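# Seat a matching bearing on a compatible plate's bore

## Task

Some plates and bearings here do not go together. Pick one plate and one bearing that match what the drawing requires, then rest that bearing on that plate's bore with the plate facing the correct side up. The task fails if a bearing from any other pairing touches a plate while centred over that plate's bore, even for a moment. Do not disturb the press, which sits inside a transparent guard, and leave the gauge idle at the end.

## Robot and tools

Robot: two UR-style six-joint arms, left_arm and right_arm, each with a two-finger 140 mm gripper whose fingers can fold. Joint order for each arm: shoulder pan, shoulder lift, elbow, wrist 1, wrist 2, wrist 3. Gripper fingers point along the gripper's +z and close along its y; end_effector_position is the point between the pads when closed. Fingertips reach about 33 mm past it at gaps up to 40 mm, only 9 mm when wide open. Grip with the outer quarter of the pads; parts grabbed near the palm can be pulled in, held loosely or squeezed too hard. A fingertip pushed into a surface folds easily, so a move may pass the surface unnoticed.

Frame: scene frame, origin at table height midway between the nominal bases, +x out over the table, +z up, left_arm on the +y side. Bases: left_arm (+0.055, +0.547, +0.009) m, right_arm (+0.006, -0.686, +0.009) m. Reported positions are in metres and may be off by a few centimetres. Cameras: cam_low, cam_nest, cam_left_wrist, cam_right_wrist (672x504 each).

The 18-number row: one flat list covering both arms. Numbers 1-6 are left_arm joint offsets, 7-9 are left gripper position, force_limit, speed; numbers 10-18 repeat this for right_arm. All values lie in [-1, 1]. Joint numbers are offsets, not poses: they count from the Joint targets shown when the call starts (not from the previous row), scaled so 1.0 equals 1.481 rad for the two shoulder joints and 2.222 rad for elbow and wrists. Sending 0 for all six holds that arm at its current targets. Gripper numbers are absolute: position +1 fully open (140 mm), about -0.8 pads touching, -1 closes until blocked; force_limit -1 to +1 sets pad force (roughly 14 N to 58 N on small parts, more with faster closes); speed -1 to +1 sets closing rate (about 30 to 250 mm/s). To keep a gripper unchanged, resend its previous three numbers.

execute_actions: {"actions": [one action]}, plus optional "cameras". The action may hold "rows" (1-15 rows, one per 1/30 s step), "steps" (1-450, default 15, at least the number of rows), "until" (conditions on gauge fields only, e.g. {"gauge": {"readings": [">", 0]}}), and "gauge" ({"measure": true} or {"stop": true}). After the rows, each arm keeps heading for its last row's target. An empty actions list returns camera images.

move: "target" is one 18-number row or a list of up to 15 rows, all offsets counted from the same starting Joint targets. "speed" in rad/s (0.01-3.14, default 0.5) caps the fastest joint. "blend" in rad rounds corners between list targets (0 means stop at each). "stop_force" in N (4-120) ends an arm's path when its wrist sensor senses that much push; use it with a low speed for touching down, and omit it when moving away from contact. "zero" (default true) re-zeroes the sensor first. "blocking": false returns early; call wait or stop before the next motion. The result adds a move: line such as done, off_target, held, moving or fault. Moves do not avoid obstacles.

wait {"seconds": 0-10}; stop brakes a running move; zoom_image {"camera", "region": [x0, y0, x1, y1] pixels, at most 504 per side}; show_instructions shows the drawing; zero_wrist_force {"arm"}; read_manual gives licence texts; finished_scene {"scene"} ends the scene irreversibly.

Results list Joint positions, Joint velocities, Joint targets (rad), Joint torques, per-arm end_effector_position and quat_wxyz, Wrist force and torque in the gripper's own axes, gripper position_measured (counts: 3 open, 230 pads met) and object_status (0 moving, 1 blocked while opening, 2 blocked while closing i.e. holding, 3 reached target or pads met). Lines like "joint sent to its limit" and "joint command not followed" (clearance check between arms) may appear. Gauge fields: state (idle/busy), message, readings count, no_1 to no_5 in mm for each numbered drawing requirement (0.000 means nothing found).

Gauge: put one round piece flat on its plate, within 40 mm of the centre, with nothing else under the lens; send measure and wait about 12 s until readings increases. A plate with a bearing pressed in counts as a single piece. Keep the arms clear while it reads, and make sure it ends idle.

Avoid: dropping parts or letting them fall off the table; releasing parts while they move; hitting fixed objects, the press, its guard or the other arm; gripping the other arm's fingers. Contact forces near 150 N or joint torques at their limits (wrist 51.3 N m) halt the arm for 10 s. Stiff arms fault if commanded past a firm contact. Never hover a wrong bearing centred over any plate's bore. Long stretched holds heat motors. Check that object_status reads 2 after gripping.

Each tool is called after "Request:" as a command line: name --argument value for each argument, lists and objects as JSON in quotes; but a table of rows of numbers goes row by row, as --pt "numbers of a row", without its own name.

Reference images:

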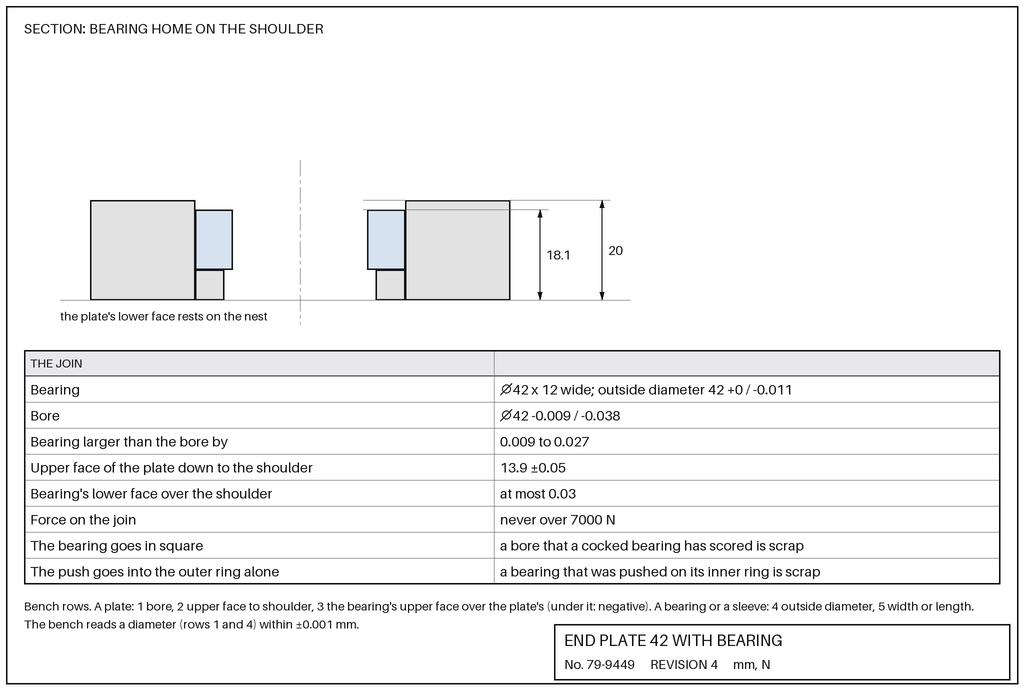

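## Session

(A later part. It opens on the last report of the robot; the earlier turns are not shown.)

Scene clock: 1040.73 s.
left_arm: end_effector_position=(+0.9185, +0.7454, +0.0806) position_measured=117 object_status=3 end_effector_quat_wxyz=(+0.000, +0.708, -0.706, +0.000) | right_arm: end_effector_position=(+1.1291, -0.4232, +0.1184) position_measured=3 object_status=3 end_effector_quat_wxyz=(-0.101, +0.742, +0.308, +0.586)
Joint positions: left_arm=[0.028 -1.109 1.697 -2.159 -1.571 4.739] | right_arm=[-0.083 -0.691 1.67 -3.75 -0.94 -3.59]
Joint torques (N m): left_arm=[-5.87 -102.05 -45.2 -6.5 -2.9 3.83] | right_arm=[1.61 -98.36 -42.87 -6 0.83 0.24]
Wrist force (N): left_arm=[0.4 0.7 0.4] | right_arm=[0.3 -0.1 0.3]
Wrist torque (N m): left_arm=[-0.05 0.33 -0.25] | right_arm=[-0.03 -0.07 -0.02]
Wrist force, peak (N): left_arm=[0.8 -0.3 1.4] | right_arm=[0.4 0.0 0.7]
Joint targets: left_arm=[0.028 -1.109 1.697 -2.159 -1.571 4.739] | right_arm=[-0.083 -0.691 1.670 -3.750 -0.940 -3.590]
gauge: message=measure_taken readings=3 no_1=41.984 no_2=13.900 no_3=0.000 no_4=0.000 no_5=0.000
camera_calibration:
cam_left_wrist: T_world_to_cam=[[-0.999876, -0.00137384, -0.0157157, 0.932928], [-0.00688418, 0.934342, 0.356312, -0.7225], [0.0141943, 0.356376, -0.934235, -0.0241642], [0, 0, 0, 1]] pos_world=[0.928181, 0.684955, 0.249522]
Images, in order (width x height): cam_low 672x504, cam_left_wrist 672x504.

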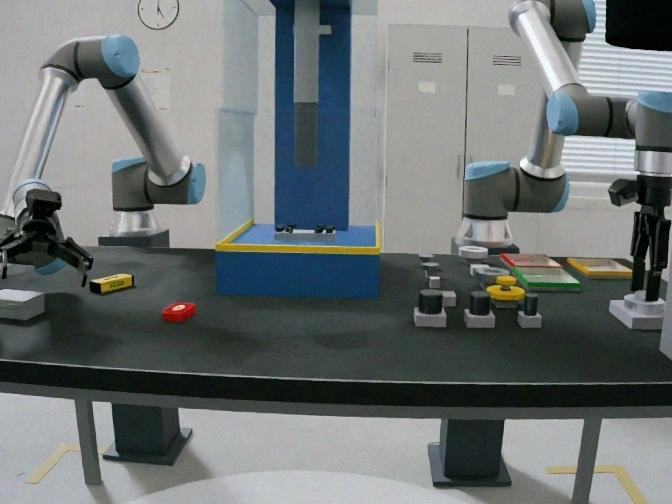

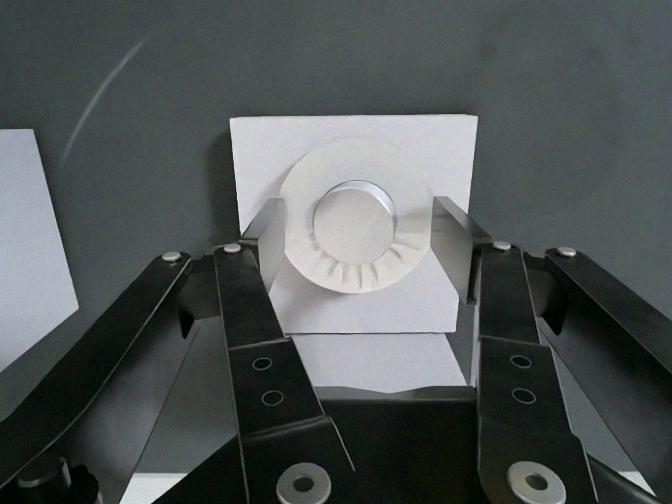

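Request:
execute_actions --actions '[{"rows":[[0,0,0,0,0,0,-1,-1,-1,0,0,0,0,0,0,1,1,1]],"steps":60}]'

Request:
move --pt "0 -0.0203 -0.0113 0.0254 0 0 -1 -1 -1 0 0 0 0 0 0 1 1 1" --pt "-0.1088 -0.124 0.1034 -0.0204 0 -0.072 -1 -1 -1 0 0 0 0 0 0 1 1 1" --pt "-0.1088 -0.0761 0.1229 -0.0725 0 -0.072 -1 -1 -1 0 0 0 0 0 0 1 1 1" --speed '[0.1,0.4,0.05]' --blend 0.01

Request:
execute_actions --actions '[{"rows":[[0,0,0,0,0,0,0.1,-1,-0.9,0,0,0,0,0,0,1,1,1]],"steps":55}]'

Request:
execute_actions --actions '[{"rows":[[0,0,0,0,0,0,-1,0,-1,0,0,0,0,0,0,1,1,1]],"steps":70}]' --cameras '["cam_left_wrist"]'

Request:
zoom_image --camera "cam_left_wrist" --region '[260, 110, 460, 290]'

Scene clock: 1083.90 s.
left_arm: end_effector_position=(+0.9185, +0.7454, +0.0806) position_measured=166 object_status=2 end_effector_quat_wxyz=(+0.000, +0.708, -0.706, +0.000) | right_arm: end_effector_position=(+1.1291, -0.4232, +0.1184) position_measured=3 object_status=3 end_effector_quat_wxyz=(-0.101, +0.742, +0.308, +0.586)
Joint positions: left_arm=[0.028 -1.109 1.697 -2.159 -1.571 4.739] | right_arm=[-0.083 -0.691 1.67 -3.75 -0.94 -3.59]
Joint torques (N m): left_arm=[-1.73 -86.59 -38.98 -6.14 -2.09 2.79] | right_arm=[1.05 -97.04 -43.12 -5.94 0.57 0.44]
Wrist force (N): left_arm=[0.9 0.9 -3.1] | right_arm=[0.1 0.2 0.5]
Wrist torque (N m): left_arm=[-0.01 0.31 -0.25] | right_arm=[0.04 -0.04 -0.02]
Wrist force, peak (N): left_arm=[0.6 1.2 -4.4] | right_arm=[0.3 0.0 0.7]
Joint targets: left_arm=[0.028 -1.109 1.697 -2.159 -1.571 4.739] | right_arm=[-0.083 -0.691 1.670 -3.750 -0.940 -3.590]
gauge: message=measure_taken readings=3 no_1=41.984 no_2=13.900 no_3=0.000 no_4=0.000 no_5=0.000

Scene clock: 1087.80 s.
left_arm: end_effector_position=(+0.8203, +0.6202, +0.0361) position_measured=166 object_status=2 end_effector_quat_wxyz=(+0.000, +0.707, -0.707, +0.000) | right_arm: end_effector_position=(+1.1291, -0.4232, +0.1184) position_measured=3 object_status=3 end_effector_quat_wxyz=(-0.101, +0.742, +0.308, +0.586)
Joint positions: left_arm=[-0.133 -1.222 1.97 -2.32 -1.571 4.579] | right_arm=[-0.083 -0.691 1.67 -3.75 -0.94 -3.59]
Joint torques (N m): left_arm=[-13.49 -59.8 -28.68 -8.2 -2.02 -4.28] | right_arm=[-0.38 -98.65 -43.82 -5.98 0.8 0.1]
Wrist force (N): left_arm=[1.3 1.8 -3.2] | right_arm=[0.3 0.0 0.4]
Wrist torque (N m): left_arm=[0.06 0.07 -0.06] | right_arm=[0.00 -0.06 -0.01]
Wrist force, peak (N): left_arm=[1.6 2.3 -5.6] | right_arm=[0.4 -0.3 0.6]
Joint targets: left_arm=[-0.133 -1.222 1.970 -2.320 -1.571 4.579] | right_arm=[-0.083 -0.691 1.670 -3.750 -0.940 -3.590]
gauge: message=measure_taken readings=3 no_1=41.984 no_2=13.900 no_3=0.000 no_4=0.000 no_5=0.000
move: done

Scene clock: 1089.83 s.
left_arm: end_effector_position=(+0.8203, +0.6202, +0.0360) position_measured=117 object_status=3 end_effector_quat_wxyz=(+0.000, +0.707, -0.707, +0.000) | right_arm: end_effector_position=(+1.1291, -0.4232, +0.1184) position_measured=3 object_status=3 end_effector_quat_wxyz=(-0.101, +0.742, +0.308, +0.586)
Joint positions: left_arm=[-0.133 -1.222 1.97 -2.32 -1.571 4.579] | right_arm=[-0.083 -0.691 1.67 -3.75 -0.94 -3.59]
Joint torques (N m): left_arm=[-7.68 -64.26 -31.92 -8.26 -2.06 -4.2] | right_arm=[-0.23 -98.65 -43.77 -6.21 0.73 0.28]
Wrist force (N): left_arm=[0.9 0.8 -0.1] | right_arm=[0.1 -0.2 0.4]
Wrist torque (N m): left_arm=[0.03 0.13 -0.06] | right_arm=[-0.04 -0.01 -0.01]
Wrist force, peak (N): left_arm=[1.2 1.3 -2.4] | right_arm=[0.3 0.1 0.6]
Joint targets: left_arm=[-0.133 -1.222 1.970 -2.320 -1.571 4.579] | right_arm=[-0.083 -0.691 1.670 -3.750 -0.940 -3.590]
gauge: message=measure_taken readings=3 no_1=41.984 no_2=13.900 no_3=0.000 no_4=0.000 no_5=0.000

Scene clock: 1092.37 s.
left_arm: end_effector_position=(+0.8203, +0.6202, +0.0360) position_measured=170 object_status=2 end_effector_quat_wxyz=(+0.000, +0.707, -0.707, +0.000) | right_arm: end_effector_position=(+1.1291, -0.4232, +0.1184) position_measured=3 object_status=3 end_effector_quat_wxyz=(-0.101, +0.742, +0.308, +0.586)
Joint positions: left_arm=[-0.133 -1.222 1.97 -2.32 -1.571 4.579] | right_arm=[-0.083 -0.691 1.67 -3.75 -0.94 -3.59]
Joint torques (N m): left_arm=[-1.8 -70.04 -34.9 -5.51 -2.09 -4.18] | right_arm=[-1.18 -98.39 -44.12 -6.12 0.77 0.38]
Wrist force (N): left_arm=[0.9 5.3 -19.1] | right_arm=[0.4 0.1 0.4]
Wrist torque (N m): left_arm=[-0.11 0.05 -0.07] | right_arm=[0.03 -0.08 -0.01]
Wrist force, peak (N): left_arm=[0.8 5.5 -19.3] | right_arm=[0.4 0.3 0.6]
Joint targets: left_arm=[-0.133 -1.222 1.970 -2.320 -1.571 4.579] | right_arm=[-0.083 -0.691 1.670 -3.750 -0.940 -3.590]
gauge: message=measure_taken readings=3 no_1=41.984 no_2=13.900 no_3=0.000 no_4=0.000 no_5=0.000
camera_calibration:
cam_left_wrist: T_world_to_cam=[[-0.999863, -0.000202368, -0.0165549, 0.833176], [-0.00608581, 0.934412, 0.356141, -0.591007], [0.015397, 0.356193, -0.934286, -0.0206062], [0, 0, 0, 1]] pos_world=[0.829783, 0.559753, 0.205023]
Images, in order (width x height): cam_left_wrist 672x504.

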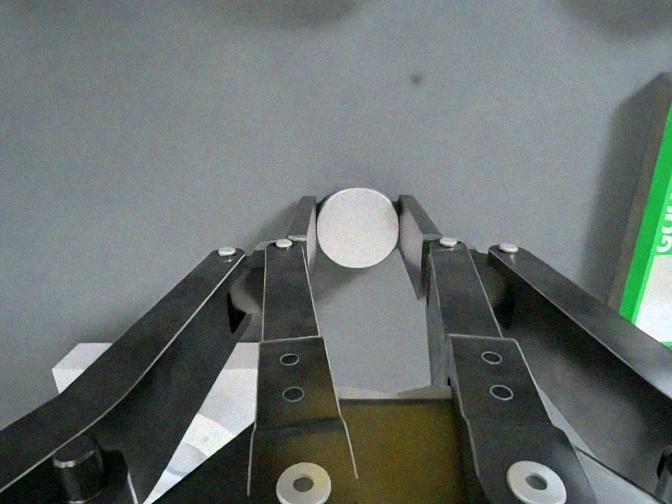

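Scaled by 2.520 from the camera's 672x504 image, which has a finer 960x720 frame.

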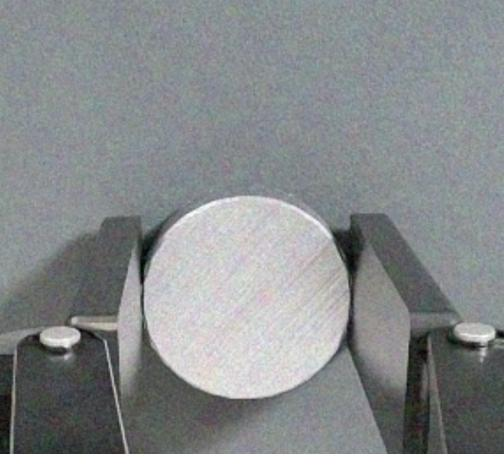

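Request:
move --pt "0 -0.0479 -0.0195 0.0519 0 0 -1 0 -1 0 0 0 0 0 0 1 1 1" --pt "0.108 0.056 -0.1338 0.097 0 0.072 -1 0 -1 0 0 0 0 0 0 1 1 1" --speed 0.3 --blend 0.01

Request:
move --target '[0,0.023,0.0122,-0.0279,0,0,-1,0,-1,0,0,0,0,0,0,1,1,1]' --speed 0.012 --stop_force 4

Request:
move --target '[0,0.0035,0.0019,-0.0043,0,0,-1,0,-1,0,0,0,0,0,0,1,1,1]' --speed 0.01 --stop_force 25 --cameras '["cam_left_wrist"]'

Request:
zoom_image --camera "cam_left_wrist" --region '[260, 110, 460, 290]'

Scene clock: 1109.13 s.
left_arm: end_effector_position=(+0.9185, +0.7443, +0.1146) position_measured=170 object_status=2 end_effector_quat_wxyz=(+0.000, +0.707, -0.707, +0.000) | right_arm: end_effector_position=(+1.1291, -0.4232, +0.1184) position_measured=3 object_status=3 end_effector_quat_wxyz=(-0.101, +0.742, +0.308, +0.586)
Joint positions: left_arm=[0.027 -1.139 1.673 -2.105 -1.571 4.739] | right_arm=[-0.083 -0.691 1.67 -3.75 -0.94 -3.59]
Joint torques (N m): left_arm=[17.07 -75 -48.3 -2.97 -1.8 3.82] | right_arm=[-2.06 -99.08 -43.55 -5.91 0.71 0.62]
Wrist force (N): left_arm=[0.3 0.9 0.7] | right_arm=[0.0 0.1 0.2]
Wrist torque (N m): left_arm=[-0.04 0.35 -0.27] | right_arm=[0.03 0.00 -0.02]
Wrist force, peak (N): left_arm=[1.1 5.8 -19.3] | right_arm=[0.4 0.1 0.6]
Joint targets: left_arm=[0.027 -1.139 1.673 -2.105 -1.571 4.739] | right_arm=[-0.083 -0.691 1.670 -3.750 -0.940 -3.590]
gauge: message=measure_taken readings=3 no_1=41.984 no_2=13.900 no_3=0.000 no_4=0.000 no_5=0.000
move: done

Scene clock: 1114.83 s.
left_arm: end_effector_position=(+0.9190, +0.7444, +0.0814) position_measured=170 object_status=2 end_effector_quat_wxyz=(+0.000, +0.707, -0.707, +0.000) | right_arm: end_effector_position=(+1.1291, -0.4232, +0.1184) position_measured=3 object_status=3 end_effector_quat_wxyz=(-0.101, +0.742, +0.308, +0.586)
Joint positions: left_arm=[0.027 -1.109 1.696 -2.158 -1.571 4.739] | right_arm=[-0.083 -0.691 1.67 -3.75 -0.94 -3.59]
Joint torques (N m): left_arm=[15.56 -98.19 -45.65 -3.19 -1.63 3.49] | right_arm=[-2.08 -97.68 -43.6 -6.09 0.75 0.63]
Wrist force (N): left_arm=[1.1 3.5 -4.0] | right_arm=[0.2 0.0 0.3]
Wrist torque (N m): left_arm=[0.04 0.32 -0.25] | right_arm=[0.00 -0.03 -0.01]
Wrist force, peak (N): left_arm=[2.3 9.6 -15.7] | right_arm=[0.1 0.0 0.8]
Joint targets: left_arm=[0.027 -1.109 1.696 -2.158 -1.571 4.739] | right_arm=[-0.083 -0.691 1.670 -3.750 -0.940 -3.590]
gauge: message=measure_taken readings=3 no_1=41.984 no_2=13.900 no_3=0.000 no_4=0.000 no_5=0.000
move: contact (left_arm)

Scene clock: 1116.67 s.
left_arm: end_effector_position=(+0.9189, +0.7444, +0.0785) position_measured=170 object_status=2 end_effector_quat_wxyz=(+0.000, +0.707, -0.707, +0.000) | right_arm: end_effector_position=(+1.1291, -0.4232, +0.1184) position_measured=3 object_status=3 end_effector_quat_wxyz=(-0.101, +0.742, +0.308, +0.586)
Joint positions: left_arm=[0.027 -1.107 1.698 -2.163 -1.571 4.739] | right_arm=[-0.083 -0.691 1.67 -3.75 -0.94 -3.59]
Joint torques (N m): left_arm=[13.63 -85.17 -47.72 -8.29 -1.83 3.66] | right_arm=[-0.22 -98.66 -43.35 -5.7 0.65 0.03]
Wrist force (N): left_arm=[4.2 22.2 -21.8] | right_arm=[0.3 0.0 0.3]
Wrist torque (N m): left_arm=[-0.21 0.31 -0.38] | right_arm=[0.01 -0.06 -0.02]
Wrist force, peak (N): left_arm=[4.9 27.9 -32.7] | right_arm=[0.3 0.4 0.7]
Joint targets: left_arm=[0.027 -1.107 1.698 -2.163 -1.571 4.739] | right_arm=[-0.083 -0.691 1.670 -3.750 -0.940 -3.590]
gauge: message=measure_taken readings=3 no_1=41.984 no_2=13.900 no_3=0.000 no_4=0.000 no_5=0.000
move: contact (left_arm)
camera_calibration:
cam_left_wrist: T_world_to_cam=[[-0.999872, -0.000190954, -0.0160163, 0.932455], [-0.00588613, 0.934345, 0.356321, -0.721745], [0.0148967, 0.35637, -0.934226, -0.0264236], [0, 0, 0, 1]] pos_world=[0.928481, 0.683954, 0.247422]
Images, in order (width x height): cam_left_wrist 672x504.

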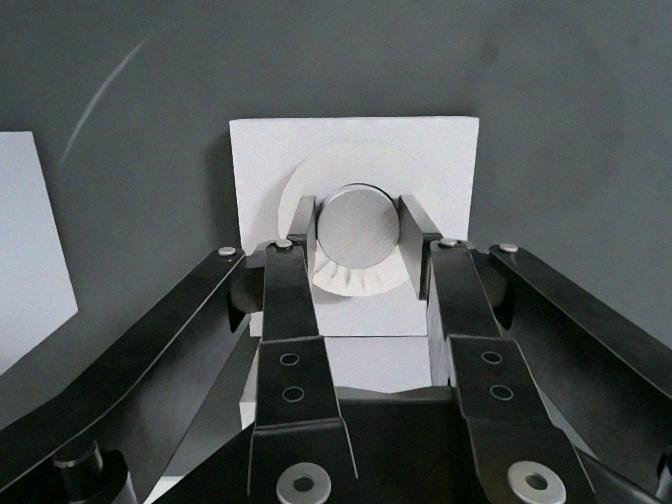

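Scaled by 2.520 from the camera's 672x504 image, which has a finer 960x720 frame.

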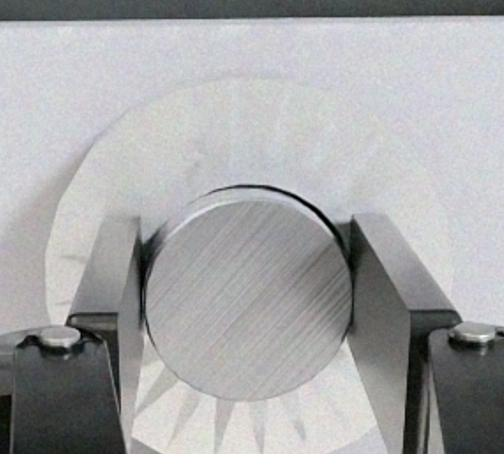

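Request:
move --target '[0,-0.0005,0.0003,0.0001,0,0,-1,0,-1,0,0,0,0,0,0,1,1,1]' --speed 0.01 --cameras '["cam_left_wrist"]'

Request:
zoom_image --camera "cam_left_wrist" --region '[260, 110, 460, 290]'

Scene clock: 1128.47 s.
left_arm: end_effector_position=(+0.9185, +0.7444, +0.0787) position_measured=170 object_status=2 end_effector_quat_wxyz=(+0.000, +0.707, -0.707, +0.000) | right_arm: end_effector_position=(+1.1291, -0.4232, +0.1184) position_measured=3 object_status=3 end_effector_quat_wxyz=(-0.101, +0.742, +0.308, +0.586)
Joint positions: left_arm=[0.027 -1.107 1.699 -2.163 -1.571 4.739] | right_arm=[-0.083 -0.691 1.67 -3.75 -0.94 -3.59]
Joint torques (N m): left_arm=[14.32 -102.61 -34.49 -2.88 -1.82 3.49] | right_arm=[-0.17 -98.45 -44.69 -5.88 0.71 0.29]
Wrist force (N): left_arm=[0.9 0.4 0.8] | right_arm=[0.2 -0.1 0.5]
Wrist torque (N m): left_arm=[-0.05 0.28 -0.24] | right_arm=[-0.04 -0.05 -0.01]
Wrist force, peak (N): left_arm=[4.3 22.1 -21.7] | right_arm=[0.5 -0.1 0.6]
Joint targets: left_arm=[0.027 -1.108 1.699 -2.162 -1.571 4.739] | right_arm=[-0.083 -0.691 1.670 -3.750 -0.940 -3.590]
gauge: message=measure_taken readings=3 no_1=41.984 no_2=13.900 no_3=0.000 no_4=0.000 no_5=0.000
move: done
camera_calibration:
cam_left_wrist: T_world_to_cam=[[-0.999873, -0.000226346, -0.0159228, 0.93206], [-0.00588588, 0.934345, 0.356322, -0.721819], [0.0147968, 0.356371, -0.934228, -0.0261381], [0, 0, 0, 1]] pos_world=[0.928081, 0.683954, 0.247622]
Images, in order (width x height): cam_left_wrist 672x504.

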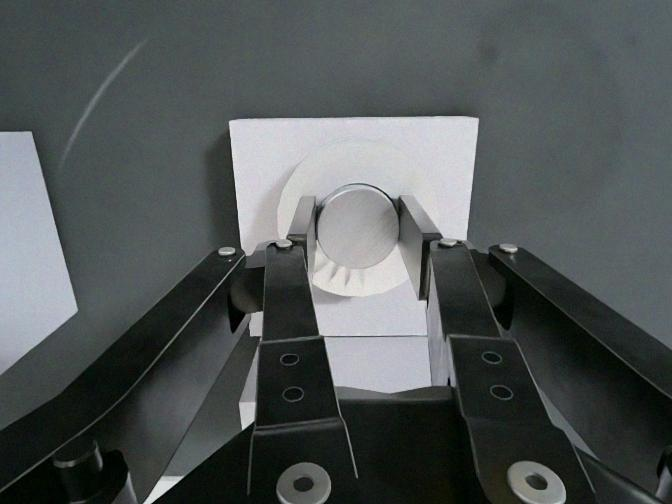

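Scaled by 2.520 from the camera's 672x504 image, which has a finer 960x720 frame.

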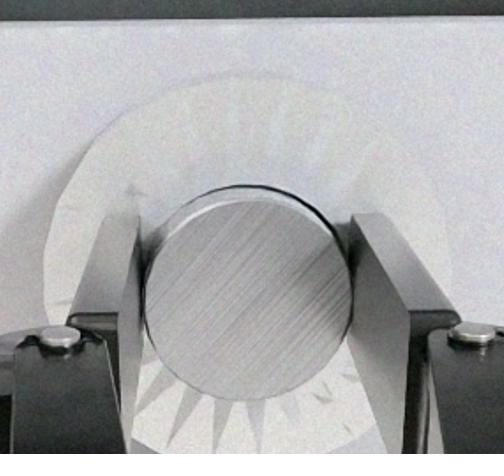

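Request:
move --target '[0,0.0014,0.0008,-0.0017,0,0,-1,0,-1,0,0,0,0,0,0,1,1,1]' --speed 0.01 --stop_force 12

Request:
execute_actions --actions '[{"rows":[[0,0,0,0,0,0,0.1,-1,-1,0,0,0,0,0,0,1,1,1]],"steps":50}]' --cameras '["cam_low","cam_left_wrist"]'

Request:
zoom_image --camera "cam_low" --region '[590, 270, 672, 340]'

Request:
zoom_image --camera "cam_left_wrist" --region '[260, 110, 460, 290]'

Scene clock: 1151.67 s.
left_arm: end_effector_position=(+0.9185, +0.7444, +0.0783) position_measured=170 object_status=2 end_effector_quat_wxyz=(+0.000, +0.707, -0.707, +0.000) | right_arm: end_effector_position=(+1.1291, -0.4232, +0.1184) position_measured=3 object_status=3 end_effector_quat_wxyz=(-0.101, +0.742, +0.308, +0.586)
Joint positions: left_arm=[0.027 -1.107 1.699 -2.163 -1.571 4.739] | right_arm=[-0.083 -0.691 1.67 -3.75 -0.94 -3.59]
Joint torques (N m): left_arm=[12.6 -89.17 -42.66 -3.54 -1.65 3.41] | right_arm=[1.33 -97.42 -43.49 -6.06 0.69 0.48]
Wrist force (N): left_arm=[2.2 7.5 -14.4] | right_arm=[0.2 0.1 0.4]
Wrist torque (N m): left_arm=[-0.07 0.31 -0.29] | right_arm=[0.01 -0.04 -0.01]
Wrist force, peak (N): left_arm=[2.6 10.8 -20.8] | right_arm=[0.4 -0.3 0.7]
Joint targets: left_arm=[0.027 -1.107 1.699 -2.163 -1.571 4.739] | right_arm=[-0.083 -0.691 1.670 -3.750 -0.940 -3.590]
gauge: message=measure_taken readings=3 no_1=41.984 no_2=13.900 no_3=0.000 no_4=0.000 no_5=0.000
move: contact (left_arm)

Scene clock: 1153.53 s.
left_arm: end_effector_position=(+0.9185, +0.7444, +0.0784) position_measured=117 object_status=3 end_effector_quat_wxyz=(+0.000, +0.707, -0.707, +0.000) | right_arm: end_effector_position=(+1.1291, -0.4232, +0.1184) position_measured=3 object_status=3 end_effector_quat_wxyz=(-0.101, +0.742, +0.308, +0.586)
Joint positions: left_arm=[0.027 -1.107 1.699 -2.163 -1.571 4.739] | right_arm=[-0.083 -0.691 1.67 -3.75 -0.94 -3.59]
Joint torques (N m): left_arm=[13.09 -94.86 -44.31 -6.64 -1.72 3.34] | right_arm=[-0.74 -98.67 -43.63 -6.14 0.6 0.45]
Wrist force (N): left_arm=[0.3 0.7 0.3] | right_arm=[0.4 0.0 0.2]
Wrist torque (N m): left_arm=[-0.05 0.34 -0.25] | right_arm=[0.00 -0.07 -0.02]
Wrist force, peak (N): left_arm=[2.3 8.0 -14.8] | right_arm=[0.4 -0.5 0.3]
Joint targets: left_arm=[0.027 -1.107 1.699 -2.163 -1.571 4.739] | right_arm=[-0.083 -0.691 1.670 -3.750 -0.940 -3.590]
gauge: message=measure_taken readings=3 no_1=41.984 no_2=13.900 no_3=0.000 no_4=0.000 no_5=0.000
camera_calibration:
cam_left_wrist: T_world_to_cam=[[-0.99987, -0.000155562, -0.0161098, 0.932051], [-0.00588638, 0.934345, 0.356321, -0.721712], [0.0149967, 0.356369, -0.934225, -0.0266037], [0, 0, 0, 1]] pos_world=[0.928081, 0.683954, 0.247322]
Images, in order (width x height): cam_low 672x504, cam_left_wrist 672x504.

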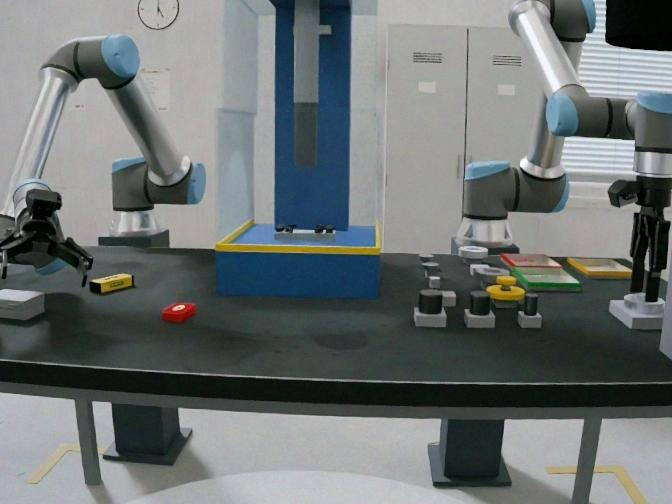

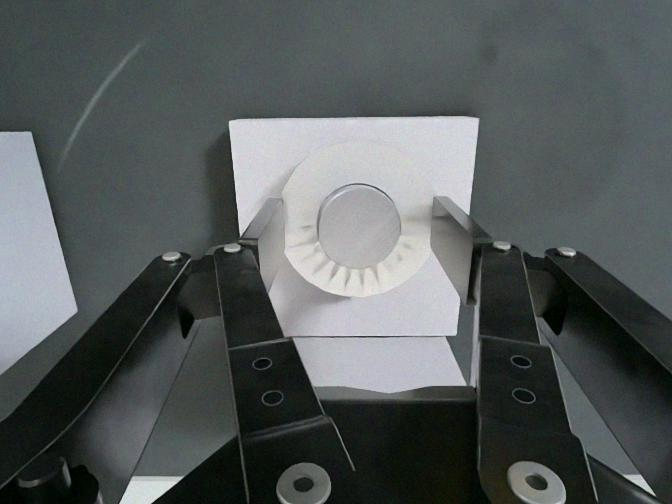

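Scaled by 6.146 from the camera's 672x504 image, which has a finer 960x720 frame.

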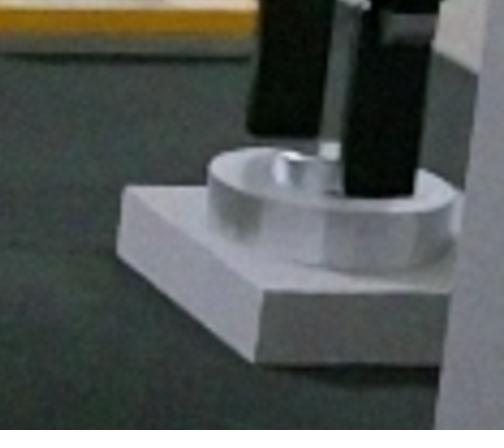

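Scaled by 2.520 from the camera's 672x504 image, which has a finer 960x720 frame.

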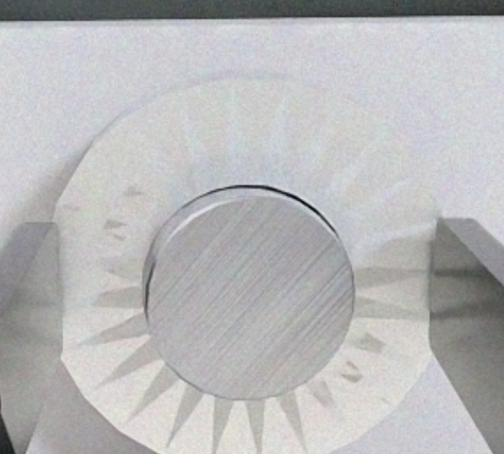

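Request:
move --pt "0 -0.0238 -0.0127 0.0286 0 0 0.1 -1 -1 0 0 0 0 0 0 1 1 1" --pt "-0.15 -0.2 0.1 0 0 0 0.1 -1 -1 0 0 0 0 0 0 1 1 1" --speed '[0.06,0.6]' --blend 0.005 --cameras '["cam_low"]'

Request:
zoom_image --camera "cam_low" --region '[590, 270, 672, 340]'

Scene clock: 1167.43 s.
left_arm: end_effector_position=(+0.8185, +0.5736, +0.1802) position_measured=117 object_status=3 end_effector_quat_wxyz=(+0.024, -0.624, +0.780, -0.029) | right_arm: end_effector_position=(+1.1291, -0.4232, +0.1184) position_measured=3 object_status=3 end_effector_quat_wxyz=(-0.101, +0.742, +0.308, +0.586)
Joint positions: left_arm=[-0.195 -1.403 1.921 -2.163 -1.571 4.739] | right_arm=[-0.083 -0.691 1.67 -3.75 -0.94 -3.59]
Joint torques (N m): left_arm=[-13.65 -77.54 -35.36 -8.55 -1.49 3.6] | right_arm=[1.12 -99.32 -43.8 -6.03 0.66 0.38]
Wrist force (N): left_arm=[1.1 0.8 -0.3] | right_arm=[0.3 -0.1 0.3]
Wrist torque (N m): left_arm=[0.00 0.11 -0.25] | right_arm=[-0.02 -0.05 -0.01]
Wrist force, peak (N): left_arm=[5.4 3.1 -1.8] | right_arm=[0.3 0.2 0.6]
Joint targets: left_arm=[-0.195 -1.403 1.921 -2.163 -1.571 4.739] | right_arm=[-0.083 -0.691 1.670 -3.750 -0.940 -3.590]
gauge: message=measure_taken readings=3 no_1=41.984 no_2=13.900 no_3=0.000 no_4=0.000 no_5=0.000
move: done
Images, in order (width x height): cam_low 672x504.

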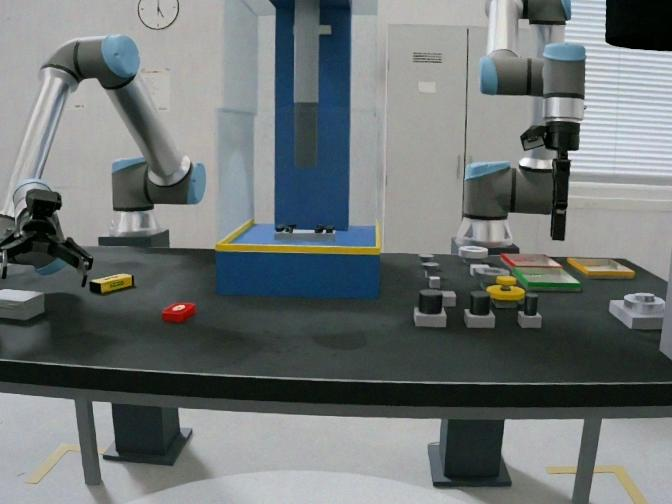

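Scaled by 6.146 from the camera's 672x504 image, which has a finer 960x720 frame.

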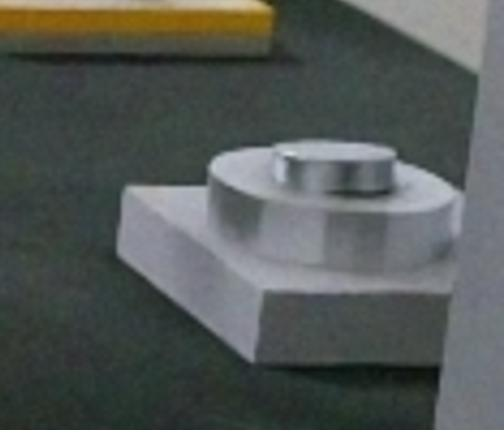

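Level and seated.

Request:
finished_scene --scene 2

The scene is finished: the task was done.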